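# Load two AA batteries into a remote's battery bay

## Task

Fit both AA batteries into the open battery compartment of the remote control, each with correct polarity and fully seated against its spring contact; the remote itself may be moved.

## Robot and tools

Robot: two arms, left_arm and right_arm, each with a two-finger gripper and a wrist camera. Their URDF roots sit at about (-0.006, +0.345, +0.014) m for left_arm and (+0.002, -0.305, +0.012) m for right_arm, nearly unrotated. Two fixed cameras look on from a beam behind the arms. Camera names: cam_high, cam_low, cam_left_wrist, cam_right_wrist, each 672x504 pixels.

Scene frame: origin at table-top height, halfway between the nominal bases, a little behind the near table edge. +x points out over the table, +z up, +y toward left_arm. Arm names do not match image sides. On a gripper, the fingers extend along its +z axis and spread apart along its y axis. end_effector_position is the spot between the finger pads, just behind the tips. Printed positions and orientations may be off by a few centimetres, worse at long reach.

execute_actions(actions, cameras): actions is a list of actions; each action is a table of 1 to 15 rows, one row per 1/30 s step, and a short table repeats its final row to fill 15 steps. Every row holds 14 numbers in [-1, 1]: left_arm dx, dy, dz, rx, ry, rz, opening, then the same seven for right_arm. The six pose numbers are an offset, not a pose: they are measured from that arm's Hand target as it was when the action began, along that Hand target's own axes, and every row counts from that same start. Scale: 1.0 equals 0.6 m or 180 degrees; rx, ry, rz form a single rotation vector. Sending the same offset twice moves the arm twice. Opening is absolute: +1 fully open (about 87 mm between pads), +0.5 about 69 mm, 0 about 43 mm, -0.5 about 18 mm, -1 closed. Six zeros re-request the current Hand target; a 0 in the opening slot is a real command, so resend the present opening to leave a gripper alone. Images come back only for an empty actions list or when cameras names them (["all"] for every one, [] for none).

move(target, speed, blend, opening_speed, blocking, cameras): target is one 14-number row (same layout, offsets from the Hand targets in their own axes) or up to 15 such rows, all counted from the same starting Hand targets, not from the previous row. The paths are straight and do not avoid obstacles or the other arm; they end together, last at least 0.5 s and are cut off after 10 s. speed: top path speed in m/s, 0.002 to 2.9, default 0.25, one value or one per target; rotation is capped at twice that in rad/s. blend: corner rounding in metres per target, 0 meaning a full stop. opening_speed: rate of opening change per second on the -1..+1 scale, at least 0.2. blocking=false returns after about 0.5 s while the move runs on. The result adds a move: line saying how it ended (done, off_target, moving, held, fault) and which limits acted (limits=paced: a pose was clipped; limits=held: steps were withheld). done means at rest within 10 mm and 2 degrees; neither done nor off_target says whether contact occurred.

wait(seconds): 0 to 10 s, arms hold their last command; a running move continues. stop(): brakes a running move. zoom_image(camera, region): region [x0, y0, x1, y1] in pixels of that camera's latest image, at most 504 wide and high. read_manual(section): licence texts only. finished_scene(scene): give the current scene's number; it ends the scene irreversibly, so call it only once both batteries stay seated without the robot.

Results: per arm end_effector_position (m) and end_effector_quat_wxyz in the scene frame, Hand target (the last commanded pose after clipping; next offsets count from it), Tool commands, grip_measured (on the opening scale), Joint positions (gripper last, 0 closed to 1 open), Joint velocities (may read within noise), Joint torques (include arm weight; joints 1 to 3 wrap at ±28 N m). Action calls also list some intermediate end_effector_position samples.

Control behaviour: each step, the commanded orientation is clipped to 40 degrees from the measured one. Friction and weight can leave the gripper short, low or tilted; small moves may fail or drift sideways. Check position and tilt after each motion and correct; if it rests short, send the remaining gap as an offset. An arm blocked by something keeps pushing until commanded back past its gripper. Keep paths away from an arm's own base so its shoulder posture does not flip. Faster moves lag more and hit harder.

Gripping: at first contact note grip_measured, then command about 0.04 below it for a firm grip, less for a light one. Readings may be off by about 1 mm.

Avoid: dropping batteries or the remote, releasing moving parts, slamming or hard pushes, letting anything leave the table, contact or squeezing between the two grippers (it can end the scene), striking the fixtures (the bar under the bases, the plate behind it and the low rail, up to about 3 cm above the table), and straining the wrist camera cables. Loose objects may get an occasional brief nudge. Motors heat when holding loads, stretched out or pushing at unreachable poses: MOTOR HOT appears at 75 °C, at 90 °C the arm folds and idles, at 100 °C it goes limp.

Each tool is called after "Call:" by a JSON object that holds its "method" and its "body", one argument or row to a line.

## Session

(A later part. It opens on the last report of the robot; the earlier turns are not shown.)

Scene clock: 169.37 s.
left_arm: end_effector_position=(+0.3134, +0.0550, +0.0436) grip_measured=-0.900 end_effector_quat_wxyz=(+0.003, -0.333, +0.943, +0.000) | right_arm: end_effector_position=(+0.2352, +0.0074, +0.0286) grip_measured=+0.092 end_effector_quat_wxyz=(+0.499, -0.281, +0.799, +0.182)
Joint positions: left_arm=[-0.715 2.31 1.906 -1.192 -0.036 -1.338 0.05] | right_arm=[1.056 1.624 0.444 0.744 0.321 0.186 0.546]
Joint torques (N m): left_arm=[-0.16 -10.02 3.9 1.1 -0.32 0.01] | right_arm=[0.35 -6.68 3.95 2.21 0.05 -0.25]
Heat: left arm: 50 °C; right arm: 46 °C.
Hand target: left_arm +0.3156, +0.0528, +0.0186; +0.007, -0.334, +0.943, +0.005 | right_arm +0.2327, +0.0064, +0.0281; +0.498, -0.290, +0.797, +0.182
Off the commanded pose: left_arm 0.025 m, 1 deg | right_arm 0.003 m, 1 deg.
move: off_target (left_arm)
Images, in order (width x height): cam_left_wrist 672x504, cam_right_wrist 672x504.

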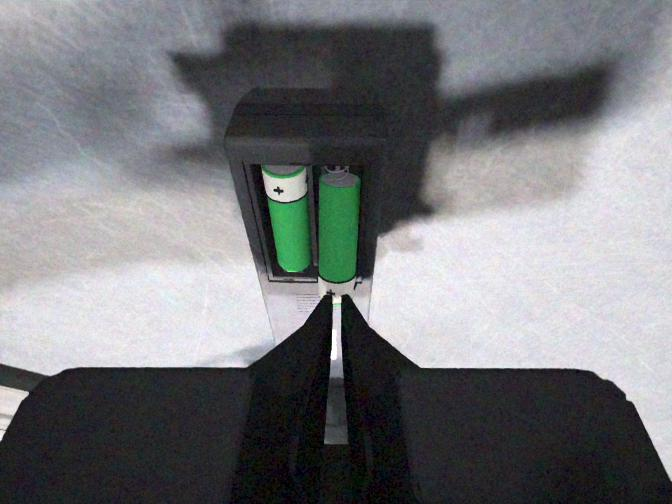

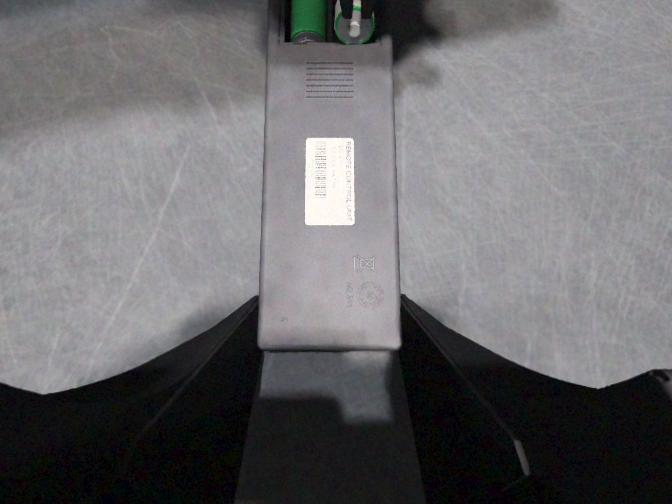

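Call:
{"method": "move", "body": {
  "target": [
    [0,0,-0.05,0,0.0,0,-0.9,0,0,0,0,0,0,0.0],
    [-0.010,0,-0.045,0,0.0,0,-0.9,0,0,0,0,0,0,0.0],
    [-0.010,0,0.004,0,0.0,0,-0.9,0,0,0,0,0,0,0.0]
  ],
  "speed": 0.08,
  "cameras": ["cam_left_wrist","cam_right_wrist"]
}}

Call:
{"method": "zoom_image", "body": {
  "camera": "cam_left_wrist",
  "region": [240, 160, 440, 340]
}}

Call:
{"method": "zoom_image", "body": {
  "camera": "cam_right_wrist",
  "region": [260, 0, 400, 80]
}}

Scene clock: 171.53 s.
left_arm: end_effector_position=(+0.3152, +0.0563, +0.0438) grip_measured=-0.900 end_effector_quat_wxyz=(-0.002, -0.335, +0.942, -0.003) | right_arm: end_effector_position=(+0.2352, +0.0075, +0.0286) grip_measured=+0.092 end_effector_quat_wxyz=(+0.499, -0.281, +0.799, +0.182)
Joint positions: left_arm=[-0.705 2.312 1.909 -1.192 -0.023 -1.333 0.05] | right_arm=[1.056 1.624 0.444 0.744 0.32 0.186 0.546]
Joint torques (N m): left_arm=[0.03 -9.51 4.12 1.13 -0.44 0.05] | right_arm=[0.35 -6.71 3.95 2.21 0.06 -0.25]
Heat: left arm: 50 °C; right arm: 46 °C.
Hand target: left_arm +0.3202, +0.0566, +0.0164; +0.007, -0.333, +0.943, +0.005 | right_arm +0.2327, +0.0065, +0.0281; +0.498, -0.290, +0.797, +0.182
Off the commanded pose: left_arm 0.028 m, 1 deg | right_arm 0.003 m, 1 deg.
move: off_target (left_arm)
Images, in order (width x height): cam_left_wrist 672x504, cam_right_wrist 672x504.

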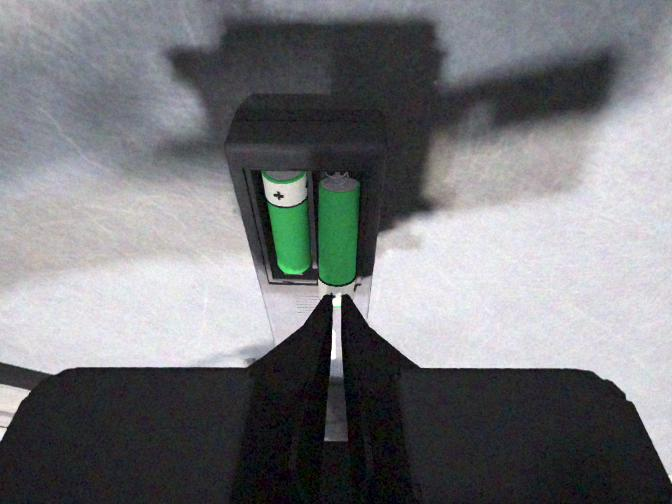

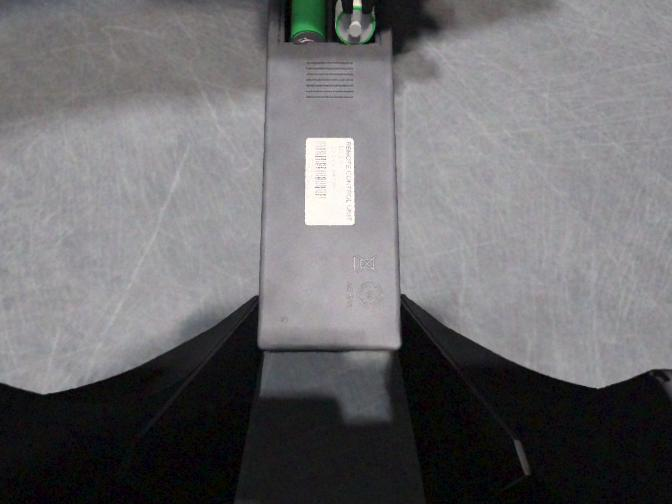

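Scaled by 2.520 from the camera's 672x504 image, which has a finer 960x720 frame.

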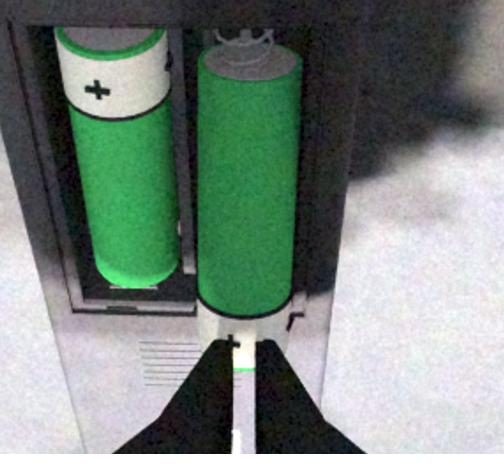

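Scaled by 3.600 from the camera's 672x504 image, which has a finer 960x720 frame.

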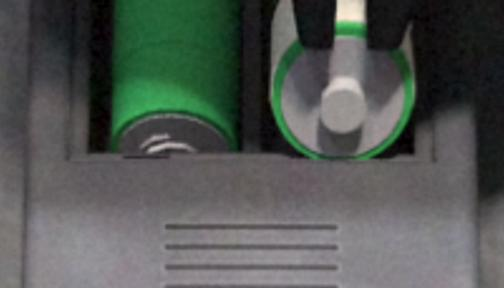

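Call:
{"method": "move", "body": {
  "target": [
    [-0.014,0,0.07,0,0.0,0,-0.9,0,0,0,0,0,0,0.0]
  ],
  "speed": 0.06,
  "cameras": ["cam_left_wrist","cam_right_wrist"]
}}

Call:
{"method": "zoom_image", "body": {
  "camera": "cam_left_wrist",
  "region": [240, 160, 440, 340]
}}

Call:
{"method": "zoom_image", "body": {
  "camera": "cam_right_wrist",
  "region": [260, 0, 400, 80]
}}

Scene clock: 173.03 s.
left_arm: end_effector_position=(+0.3153, +0.0576, +0.0405) grip_measured=-0.899 end_effector_quat_wxyz=(-0.021, -0.333, +0.942, -0.031) | right_arm: end_effector_position=(+0.2352, +0.0075, +0.0286) grip_measured=+0.092 end_effector_quat_wxyz=(+0.499, -0.281, +0.799, +0.182)
Joint positions: left_arm=[-0.678 2.287 1.844 -1.128 0.039 -1.302 0.05] | right_arm=[1.056 1.624 0.444 0.744 0.32 0.186 0.546]
Joint torques (N m): left_arm=[-0.28 -3.36 1.4 1.83 -0.98 0.07] | right_arm=[0.34 -6.69 3.95 2.21 0.05 -0.24]
Heat: left arm: 50 °C; right arm: 46 °C.
Hand target: left_arm +0.3272, +0.0625, -0.0255; +0.007, -0.333, +0.943, +0.005 | right_arm +0.2327, +0.0065, +0.0281; +0.498, -0.290, +0.797, +0.182
Off the commanded pose: left_arm 0.067 m, 5 deg | right_arm 0.003 m, 1 deg.
move: off_target (left_arm)
Images, in order (width x height): cam_left_wrist 672x504, cam_right_wrist 672x504.

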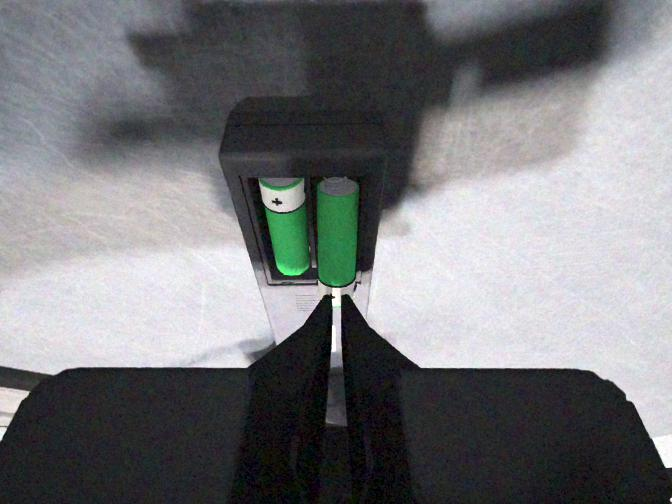

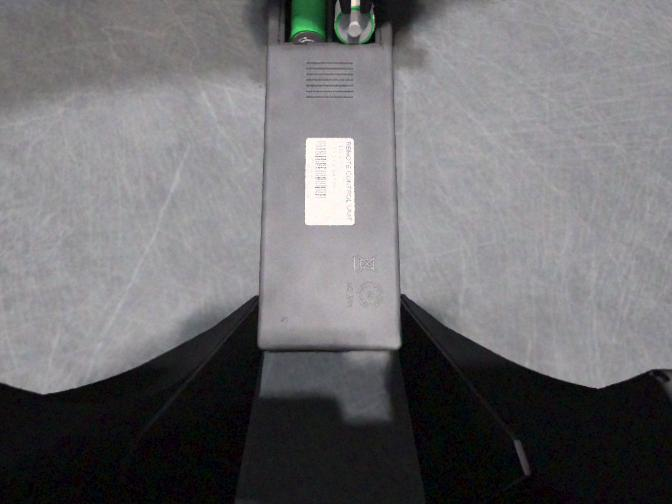

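Scaled by 2.520 from the camera's 672x504 image, which has a finer 960x720 frame.

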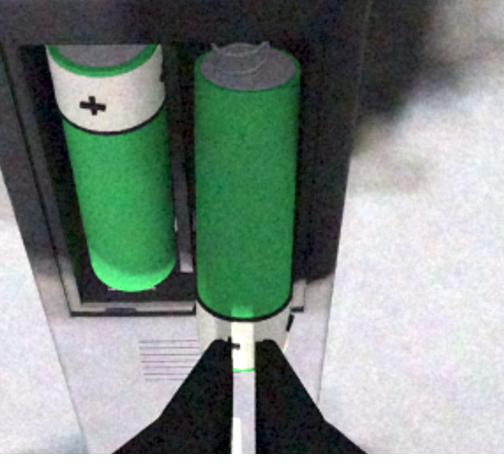

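Scaled by 3.600 from the camera's 672x504 image, which has a finer 960x720 frame.

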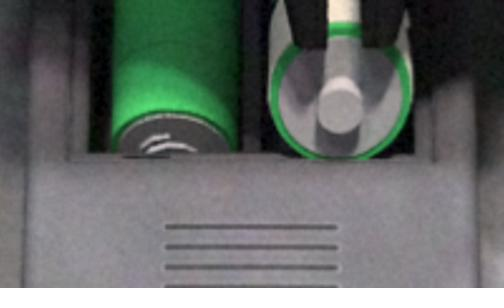

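Call:
{"method": "move", "body": {
  "target": [
    [-0.05,0,0.0,0,0.0,0,-0.9,0,0,0,0,0,0,0.0]
  ],
  "speed": 0.06,
  "cameras": ["cam_left_wrist","cam_right_wrist"]
}}

Call:
{"method": "zoom_image", "body": {
  "camera": "cam_left_wrist",
  "region": [240, 160, 440, 340]
}}

Call:
{"method": "zoom_image", "body": {
  "camera": "cam_right_wrist",
  "region": [260, 0, 400, 80]
}}

Scene clock: 174.70 s.
left_arm: end_effector_position=(+0.3461, +0.0821, +0.0295) grip_measured=-0.899 end_effector_quat_wxyz=(-0.009, -0.341, +0.939, -0.031) | right_arm: end_effector_position=(+0.2352, +0.0075, +0.0286) grip_measured=+0.092 end_effector_quat_wxyz=(+0.499, -0.281, +0.799, +0.182)
Joint positions: left_arm=[-0.601 2.328 1.879 -1.108 0.018 -1.242 0.051] | right_arm=[1.056 1.624 0.444 0.744 0.32 0.186 0.546]
Joint torques (N m): left_arm=[-1.39 -4.03 4.59 1.42 -0.82 0.08] | right_arm=[0.35 -6.69 3.96 2.22 0.06 -0.25]
Heat: left arm: 49 °C; right arm: 46 °C.
Hand target: left_arm +0.3506, +0.0813, -0.0249; +0.008, -0.333, +0.943, +0.005 | right_arm +0.2327, +0.0064, +0.0281; +0.498, -0.290, +0.797, +0.182
Off the commanded pose: left_arm 0.055 m, 5 deg | right_arm 0.003 m, 1 deg.
move: off_target (left_arm)
Images, in order (width x height): cam_left_wrist 672x504, cam_right_wrist 672x504.

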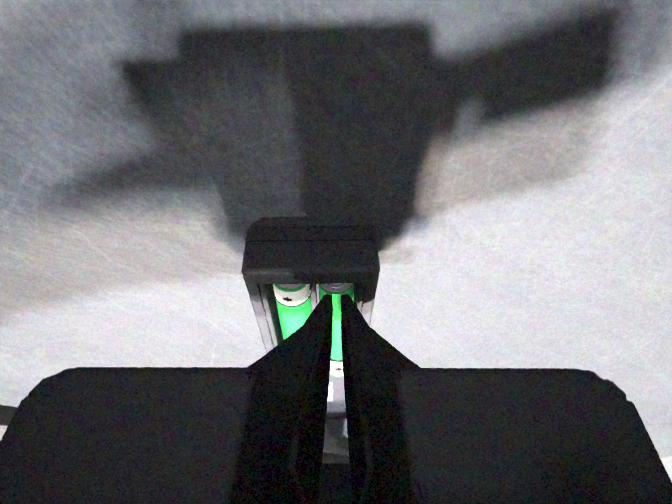

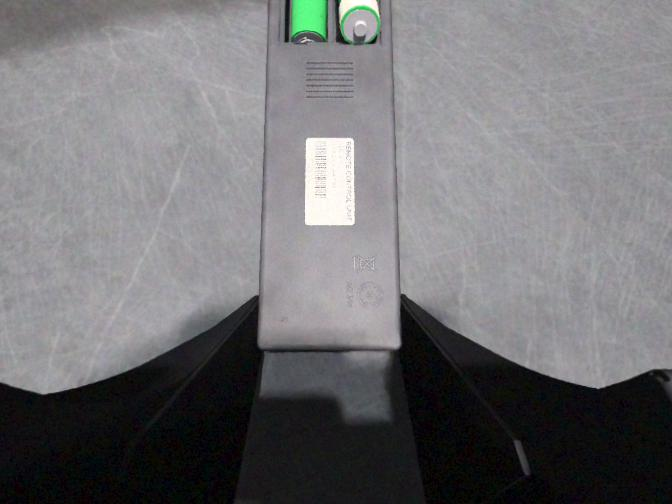

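Scaled by 2.520 from the camera's 672x504 image, which has a finer 960x720 frame.

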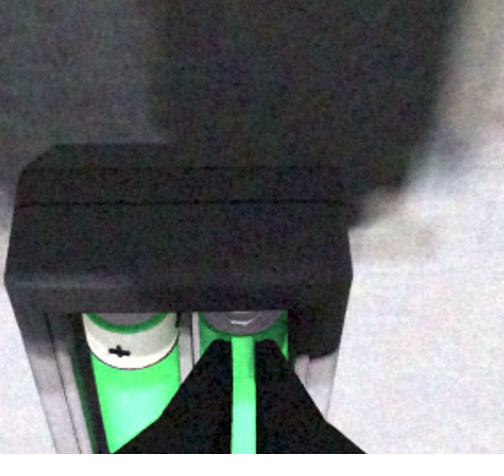

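Scaled by 3.600 from the camera's 672x504 image, which has a finer 960x720 frame.

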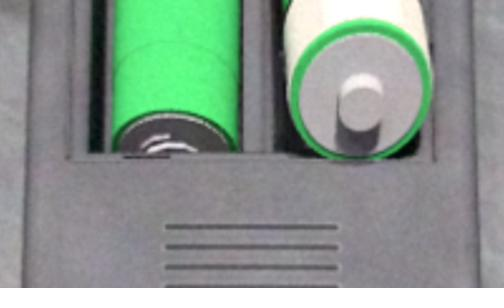

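Call:
{"method": "move", "body": {
  "target": [
    [0,0,-0.10,0,0.0,0,-0.9,0,0,0,0,0,0,0.0],
    [0.06,0.001,-0.14,0,0.0,0,-0.4,0,0,0,0,0,0,0.0]
  ],
  "speed": 0.1,
  "cameras": ["cam_left_wrist","cam_right_wrist"]
}}

Call:
{"method": "zoom_image", "body": {
  "camera": "cam_left_wrist",
  "region": [240, 160, 440, 340]
}}

Call:
{"method": "zoom_image", "body": {
  "camera": "cam_right_wrist",
  "region": [260, 0, 400, 80]
}}

Scene clock: 177.63 s.
left_arm: end_effector_position=(+0.3204, +0.0628, +0.0441) grip_measured=-0.400 end_effector_quat_wxyz=(-0.001, -0.333, +0.943, +0.016) | right_arm: end_effector_position=(+0.2352, +0.0075, +0.0286) grip_measured=+0.092 end_effector_quat_wxyz=(+0.499, -0.282, +0.799, +0.182)
Joint positions: left_arm=[-0.696 2.348 1.974 -1.251 -0.046 -1.32 0.3] | right_arm=[1.056 1.624 0.444 0.744 0.32 0.184 0.546]
Joint torques (N m): left_arm=[-0.61 -15.77 10 0.08 -0.23 -0.04] | right_arm=[0.35 -6.69 3.93 2.21 0.06 -0.22]
Heat: left arm: 50 °C; right arm: 46 °C.
Hand target: left_arm +0.3213, +0.0580, +0.0584; +0.007, -0.333, +0.943, +0.005 | right_arm +0.2327, +0.0065, +0.0281; +0.498, -0.290, +0.797, +0.182
Off the commanded pose: left_arm 0.015 m, 2 deg | right_arm 0.003 m, 1 deg.
move: off_target (left_arm); target 2's new opening was sent with left_arm's hand 0.015 m and 1 deg from that target
Images, in order (width x height): cam_left_wrist 672x504, cam_right_wrist 672x504.

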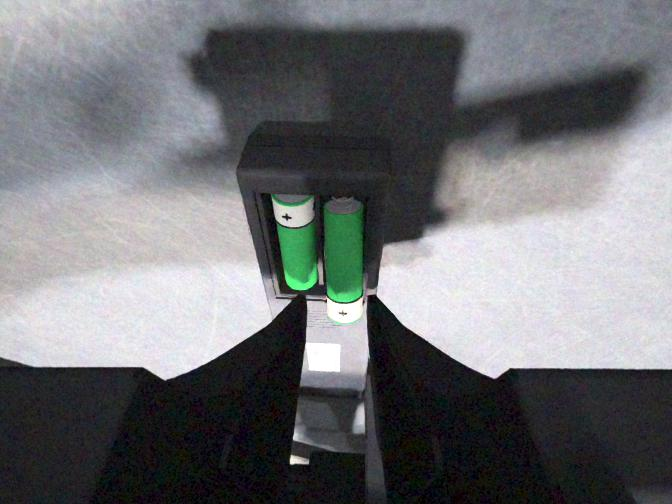

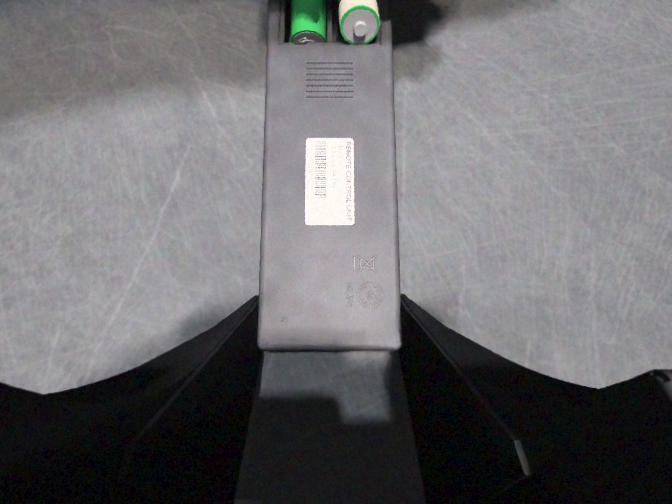

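Scaled by 2.520 from the camera's 672x504 image, which has a finer 960x720 frame.

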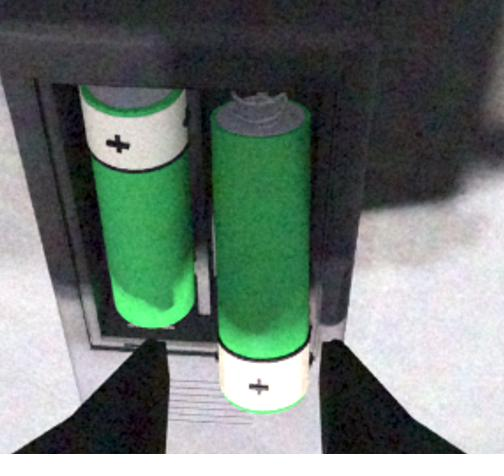

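Scaled by 3.600 from the camera's 672x504 image, which has a finer 960x720 frame.

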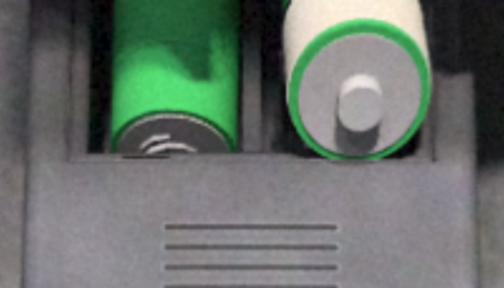

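Call:
{"method": "move", "body": {
  "target": [
    [0.005,-0.001,0.047,0,0.0,0,-0.4,0,0,0,0,0,0,0.0]
  ],
  "speed": 0.08,
  "cameras": ["cam_left_wrist","cam_right_wrist"]
}}

Call:
{"method": "zoom_image", "body": {
  "camera": "cam_left_wrist",
  "region": [240, 160, 440, 340]
}}

Scene clock: 178.87 s.
left_arm: end_effector_position=(+0.3195, +0.0629, +0.0340) grip_measured=-0.400 end_effector_quat_wxyz=(-0.001, -0.334, +0.942, +0.015) | right_arm: end_effector_position=(+0.2351, +0.0075, +0.0286) grip_measured=+0.092 end_effector_quat_wxyz=(+0.499, -0.282, +0.799, +0.182)
Joint positions: left_arm=[-0.696 2.348 1.934 -1.209 -0.046 -1.323 0.3] | right_arm=[1.056 1.624 0.444 0.744 0.32 0.185 0.546]
Joint torques (N m): left_arm=[-0.9 -14.06 5.59 0.72 -0.23 -0.06] | right_arm=[0.34 -6.69 3.95 2.22 0.06 -0.24]
Heat: left arm: 50 °C; right arm: 46 °C.
Hand target: left_arm +0.3197, +0.0560, +0.0301; +0.007, -0.334, +0.943, +0.005 | right_arm +0.2327, +0.0064, +0.0281; +0.498, -0.290, +0.797, +0.182
Off the commanded pose: left_arm 0.008 m, 1 deg | right_arm 0.003 m, 1 deg.
move: done
Images, in order (width x height): cam_left_wrist 672x504, cam_right_wrist 672x504.

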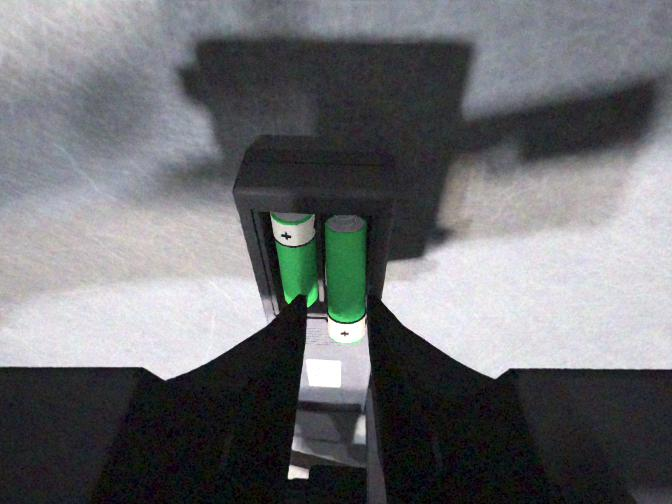

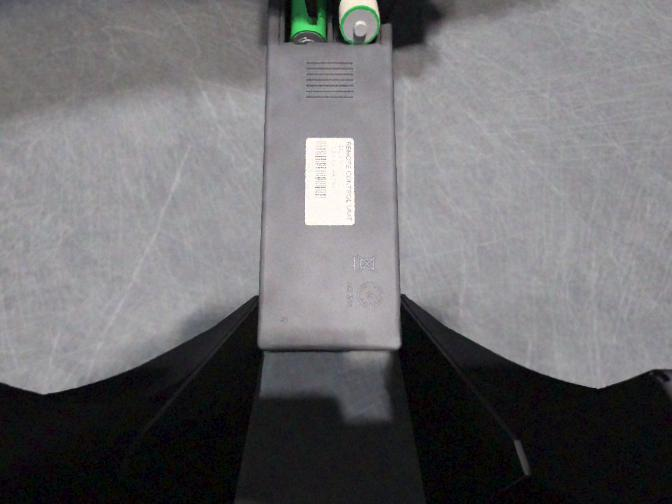

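Scaled by 2.520 from the camera's 672x504 image, which has a finer 960x720 frame.

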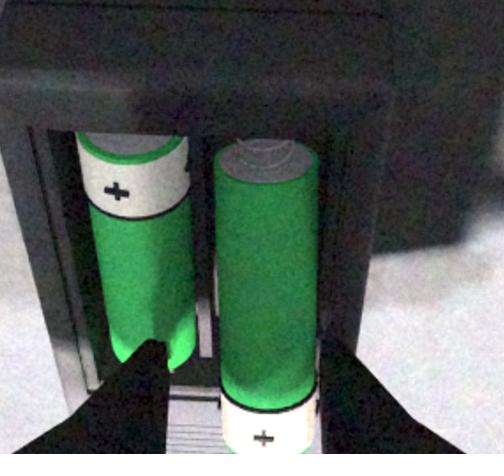

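Call:
{"method": "move", "body": {
  "target": [
    [0.008,0,-0.025,0,0.0,0,-0.4,0,0,0,0,0,0,0.0],
    [0.013,-0.003,-0.020,0,0.0,0,-0.4,0,0,0,0,0,0,0.0],
    [0.013,-0.003,0.002,0,0.0,0,-0.4,0,0,0,0,0,0,0.0]
  ],
  "speed": 0.08,
  "cameras": ["cam_left_wrist","cam_right_wrist"]
}}

Call:
{"method": "zoom_image", "body": {
  "camera": "cam_left_wrist",
  "region": [240, 160, 440, 340]
}}

Scene clock: 180.80 s.
left_arm: end_effector_position=(+0.3152, +0.0554, +0.0338) grip_measured=-0.400 end_effector_quat_wxyz=(+0.001, -0.334, +0.942, +0.013) | right_arm: end_effector_position=(+0.2351, +0.0075, +0.0286) grip_measured=+0.092 end_effector_quat_wxyz=(+0.499, -0.282, +0.799, +0.182)
Joint positions: left_arm=[-0.715 2.347 1.931 -1.202 -0.046 -1.342 0.3] | right_arm=[1.056 1.624 0.444 0.744 0.32 0.185 0.546]
Joint torques (N m): left_arm=[-0.77 -13.82 5.46 0.71 -0.23 -0.04] | right_arm=[0.35 -6.69 3.95 2.21 0.07 -0.24]
Heat: left arm: 51 °C; right arm: 46 °C.
Hand target: left_arm +0.3147, +0.0497, +0.0289; +0.007, -0.334, +0.943, +0.005 | right_arm +0.2327, +0.0064, +0.0281; +0.498, -0.290, +0.797, +0.182
Off the commanded pose: left_arm 0.008 m, 1 deg | right_arm 0.003 m, 1 deg.
move: done
Images, in order (width x height): cam_left_wrist 672x504, cam_right_wrist 672x504.

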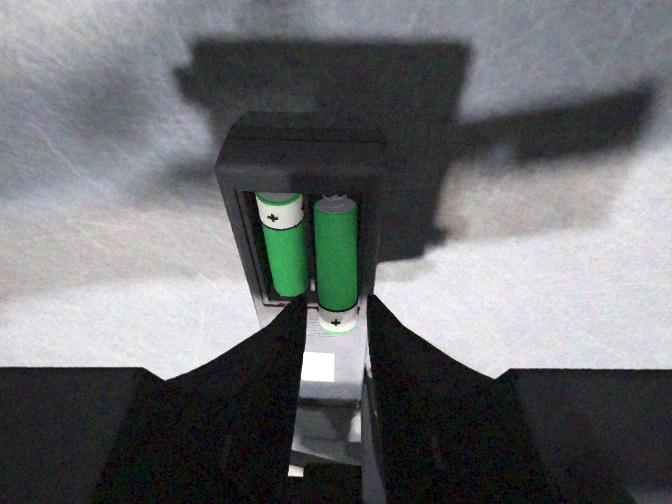

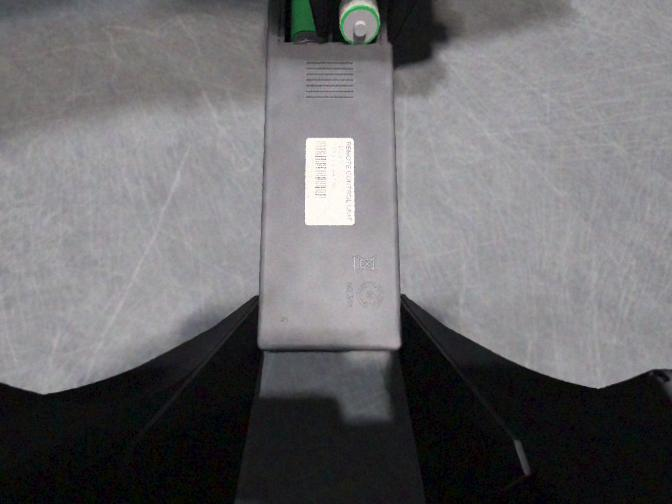

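Scaled by 2.520 from the camera's 672x504 image, which has a finer 960x720 frame.

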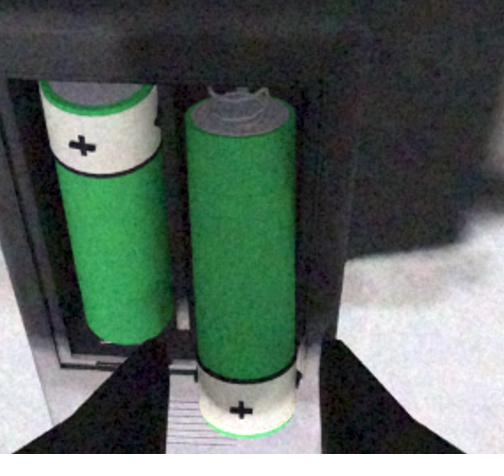

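Call:
{"method": "move", "body": {
  "target": [0,0,0,0,0,0,-0.7,0,0,0,0,0,0,0],
  "opening_speed": 0.4,
  "cameras": ["all"]
}}

Scene clock: 182.83 s.
left_arm: end_effector_position=(+0.3161, +0.0542, +0.0339) grip_measured=-0.618 end_effector_quat_wxyz=(+0.001, -0.334, +0.942, +0.009) | right_arm: end_effector_position=(+0.2351, +0.0076, +0.0286) grip_measured=+0.092 end_effector_quat_wxyz=(+0.499, -0.281, +0.799, +0.183)
Joint positions: left_arm=[-0.715 2.347 1.931 -1.197 -0.043 -1.342 0.191] | right_arm=[1.056 1.624 0.444 0.744 0.32 0.186 0.546]
Joint torques (N m): left_arm=[-0.81 -13.83 5.48 0.65 -0.25 -0.03] | right_arm=[0.35 -6.69 3.95 2.21 0.06 -0.25]
Heat: left arm: 51 °C; right arm: 46 °C.
Hand target: left_arm +0.3147, +0.0497, +0.0289; +0.007, -0.334, +0.943, +0.005 | right_arm +0.2327, +0.0064, +0.0281; +0.498, -0.290, +0.797, +0.182
Off the commanded pose: left_arm 0.007 m, 1 deg | right_arm 0.003 m, 1 deg.
move: done

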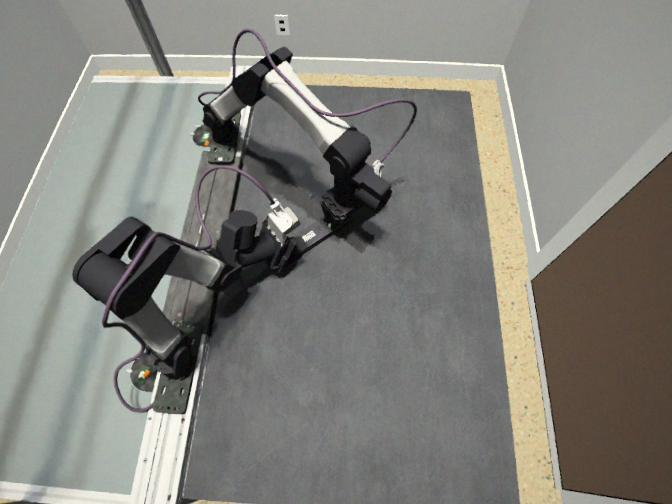

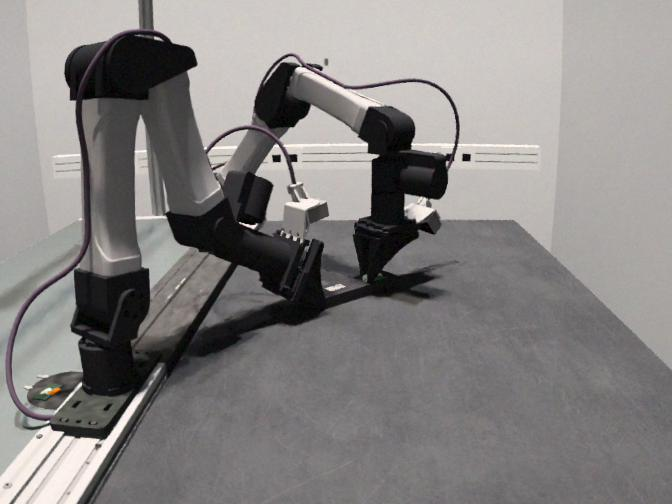

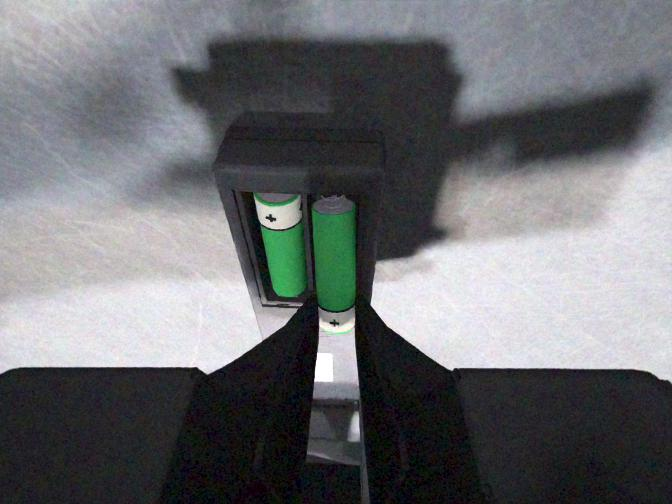

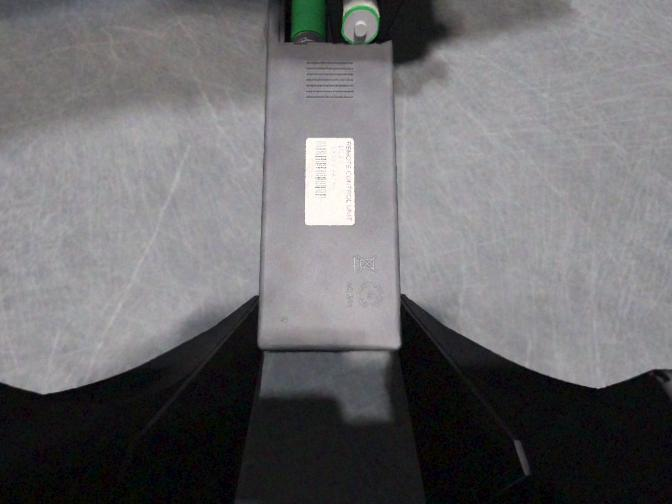

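Call:
{"method": "move", "body": {
  "target": [
    [-0.045,0,0,0,0,0,-0.7,0,0,0,0,0,0,0],
    [-0.05,0,0.02,0,-0.03,0,-0.7,0,0,0,0,0,0,0]
  ],
  "speed": 0.08,
  "cameras": ["all"]
}}

Call:
{"method": "zoom_image", "body": {
  "camera": "cam_right_wrist",
  "region": [260, 0, 400, 80]
}}

Call:
{"method": "zoom_image", "body": {
  "camera": "cam_left_wrist",
  "region": [200, 140, 440, 360]
}}

Scene clock: 184.80 s.
left_arm: end_effector_position=(+0.3183, +0.0586, +0.0330) grip_measured=-0.618 end_effector_quat_wxyz=(+0.000, -0.324, +0.946, +0.008) | right_arm: end_effector_position=(+0.2352, +0.0075, +0.0286) grip_measured=+0.092 end_effector_quat_wxyz=(+0.499, -0.283, +0.799, +0.182)
Joint positions: left_arm=[-0.704 2.347 1.927 -1.192 -0.04 -1.309 0.191] | right_arm=[1.056 1.624 0.444 0.744 0.32 0.183 0.546]
Joint torques (N m): left_arm=[0.72 -12.48 5.38 1.04 -1.14 -0.05] | right_arm=[0.34 -6.69 3.95 2.21 0.06 -0.22]
Heat: left arm: 51 °C; right arm: 46 °C.
Hand target: left_arm +0.3382, +0.0689, +0.0173; +0.052, -0.333, +0.941, +0.021 | right_arm +0.2327, +0.0064, +0.0281; +0.498, -0.290, +0.797, +0.182
Off the commanded pose: left_arm 0.027 m, 6 deg | right_arm 0.003 m, 1 deg.
move: off_target (left_arm)

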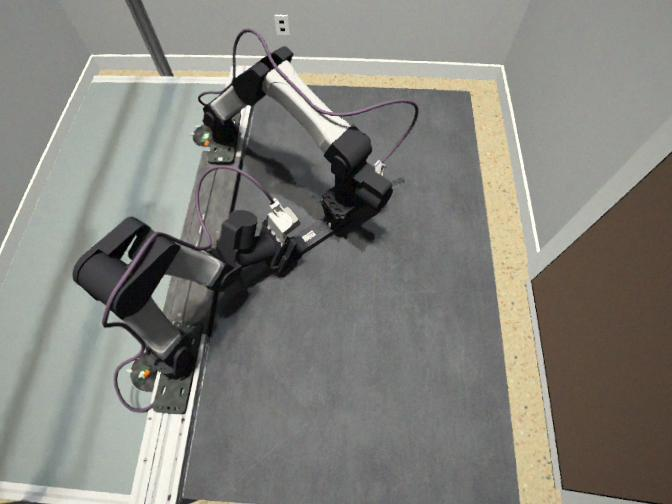

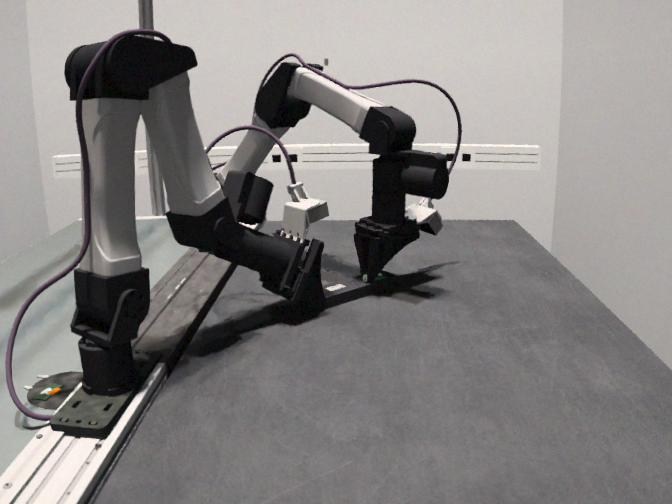

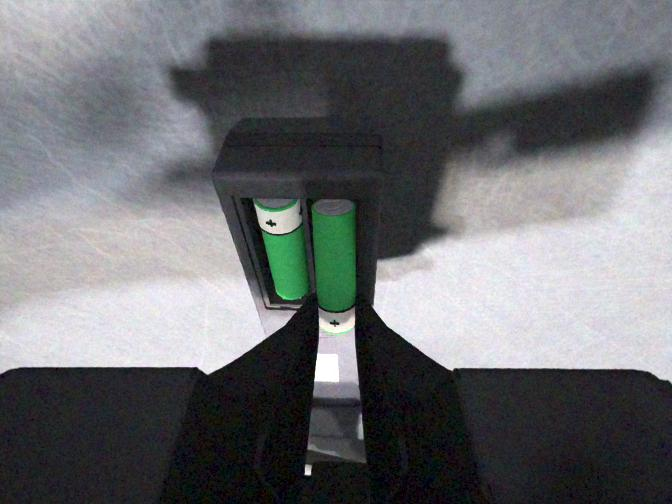

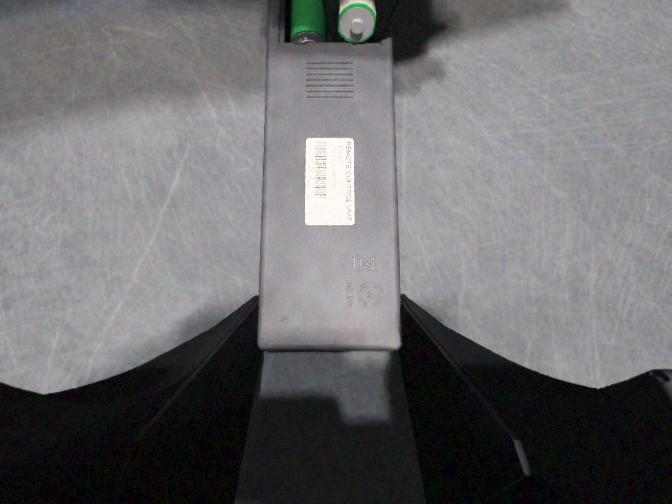

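Scaled by 3.600 from the camera's 672x504 image, which has a finer 960x720 frame.

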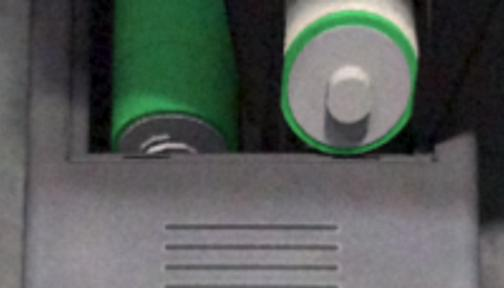

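Scaled by 2.100 from the camera's 672x504 image, which has a finer 960x720 frame.

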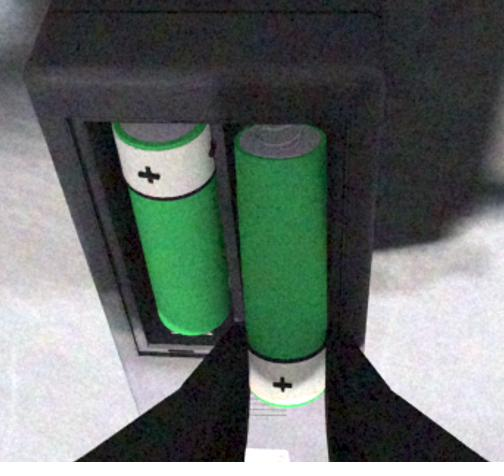

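Call:
{"method": "move", "body": {
  "target": [
    [-0.02,0,-0.005,0,0,0,-0.7,0,0,0,0,0,0,0],
    [-0.025,0,0.03,0,-0.04,0,-0.7,0,0,0,0,0,0,0]
  ],
  "speed": 0.08,
  "cameras": ["cam_left_wrist","cam_right_wrist"]
}}

Call:
{"method": "zoom_image", "body": {
  "camera": "cam_right_wrist",
  "region": [260, 0, 400, 80]
}}

Call:
{"method": "zoom_image", "body": {
  "camera": "cam_left_wrist",
  "region": [200, 140, 440, 360]
}}

Scene clock: 187.17 s.
left_arm: end_effector_position=(+0.3195, +0.0600, +0.0308) grip_measured=-0.618 end_effector_quat_wxyz=(+0.032, -0.318, +0.948, +0.015) | right_arm: end_effector_position=(+0.2353, +0.0076, +0.0288) grip_measured=+0.092 end_effector_quat_wxyz=(+0.499, -0.281, +0.799, +0.183)
Joint positions: left_arm=[-0.724 2.322 1.884 -1.15 -0.1 -1.314 0.191] | right_arm=[1.056 1.624 0.444 0.744 0.32 0.185 0.546]
Joint torques (N m): left_arm=[1.44 -10.07 4.23 1.44 -1.71 -0.07] | right_arm=[0.35 -6.71 3.92 2.21 0.06 -0.24]
Heat: left arm: 51 °C; right arm: 46 °C.
Hand target: left_arm +0.3512, +0.0794, +0.0011; +0.111, -0.331, +0.936, +0.041 | right_arm +0.2328, +0.0064, +0.0281; +0.498, -0.290, +0.797, +0.182
Off the commanded pose: left_arm 0.048 m, 10 deg | right_arm 0.003 m, 1 deg.
move: off_target (left_arm)
Images, in order (width x height): cam_left_wrist 672x504, cam_right_wrist 672x504.

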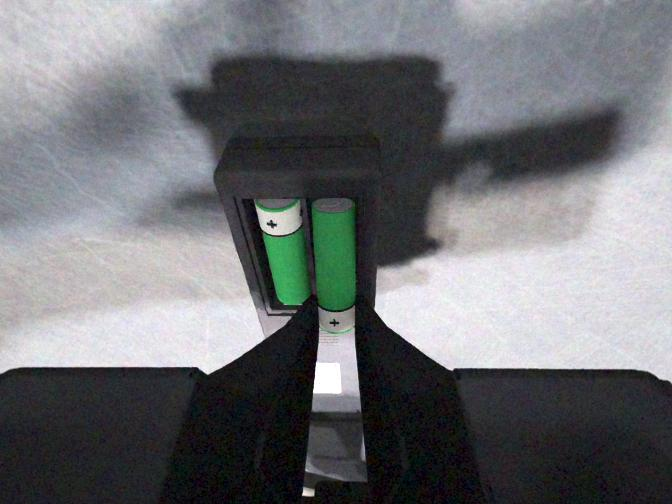

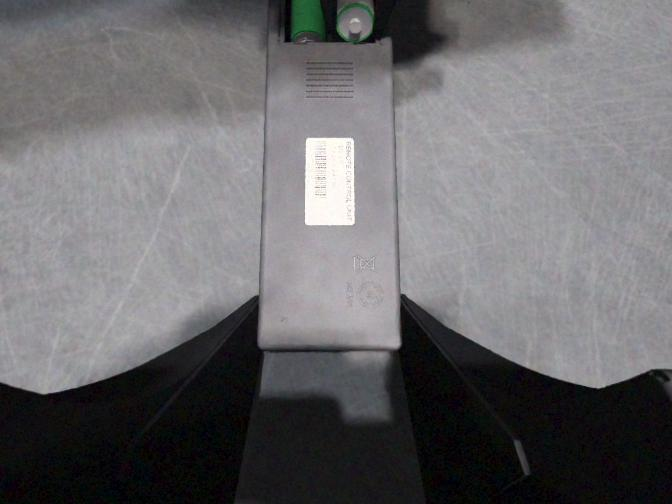

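Scaled by 3.600 from the camera's 672x504 image, which has a finer 960x720 frame.

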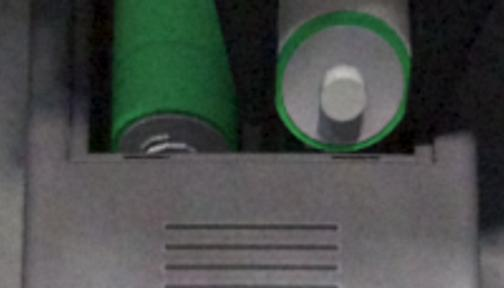

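Scaled by 2.100 from the camera's 672x504 image, which has a finer 960x720 frame.

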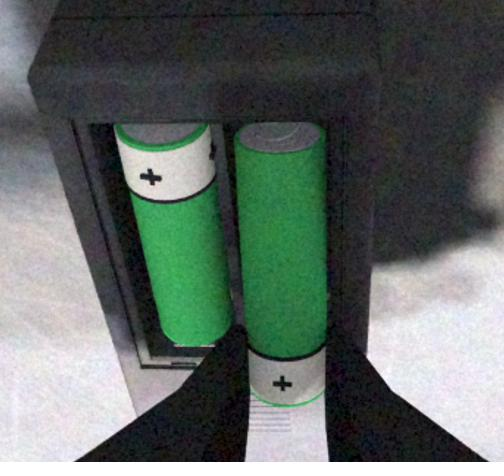

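Call:
{"method": "move", "body": {
  "target": [-0.02,0,0.03,0,-0.06,0,-0.72,0,0,0,0,0,0,0],
  "speed": 0.08,
  "cameras": ["cam_left_wrist","cam_right_wrist"]
}}

Call:
{"method": "zoom_image", "body": {
  "camera": "cam_right_wrist",
  "region": [260, 0, 400, 80]
}}

Call:
{"method": "zoom_image", "body": {
  "camera": "cam_left_wrist",
  "region": [200, 140, 440, 360]
}}

Scene clock: 189.43 s.
left_arm: end_effector_position=(+0.3197, +0.0601, +0.0305) grip_measured=-0.618 end_effector_quat_wxyz=(+0.104, -0.305, +0.946, +0.031) | right_arm: end_effector_position=(+0.2353, +0.0076, +0.0288) grip_measured=+0.092 end_effector_quat_wxyz=(+0.499, -0.281, +0.799, +0.183)
Joint positions: left_arm=[-0.78 2.275 1.809 -1.081 -0.239 -1.342 0.191] | right_arm=[1.056 1.624 0.444 0.744 0.32 0.185 0.546]
Joint torques (N m): left_arm=[2.78 -6.52 3.15 1.82 -2.17 -0.1] | right_arm=[0.36 -6.69 3.95 2.21 0.06 -0.24]
Heat: left arm: 51 °C; right arm: 46 °C.
Hand target: left_arm +0.3637, +0.0894, -0.0135; +0.199, -0.326, +0.922, +0.072 | right_arm +0.2328, +0.0064, +0.0281; +0.498, -0.290, +0.797, +0.182
Off the commanded pose: left_arm 0.069 m, 12 deg | right_arm 0.003 m, 1 deg.
move: off_target (left_arm)
Images, in order (width x height): cam_left_wrist 672x504, cam_right_wrist 672x504.

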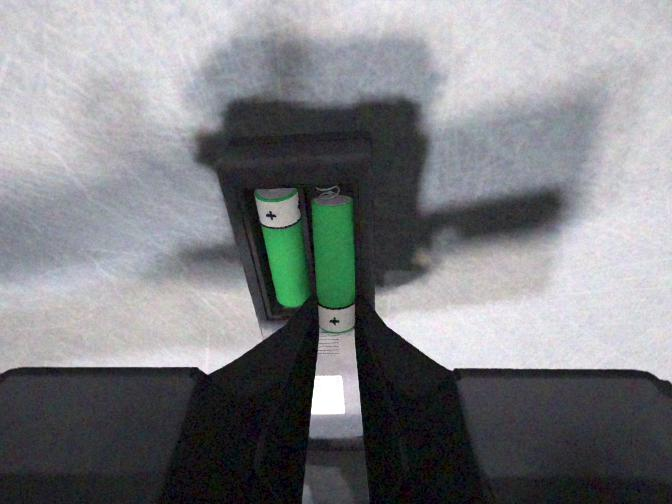

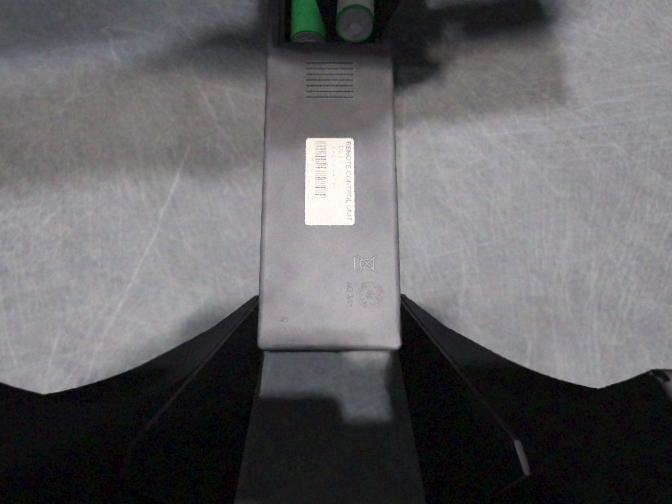

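Scaled by 3.600 from the camera's 672x504 image, which has a finer 960x720 frame.

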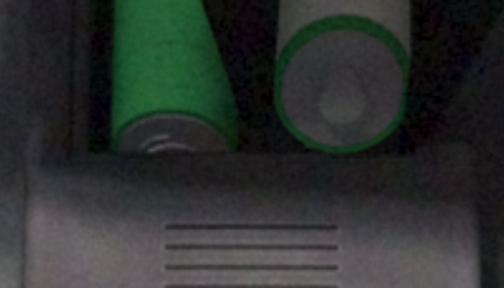

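Scaled by 2.100 from the camera's 672x504 image, which has a finer 960x720 frame.

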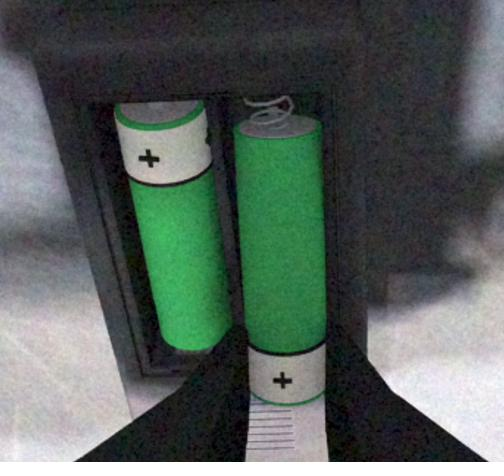

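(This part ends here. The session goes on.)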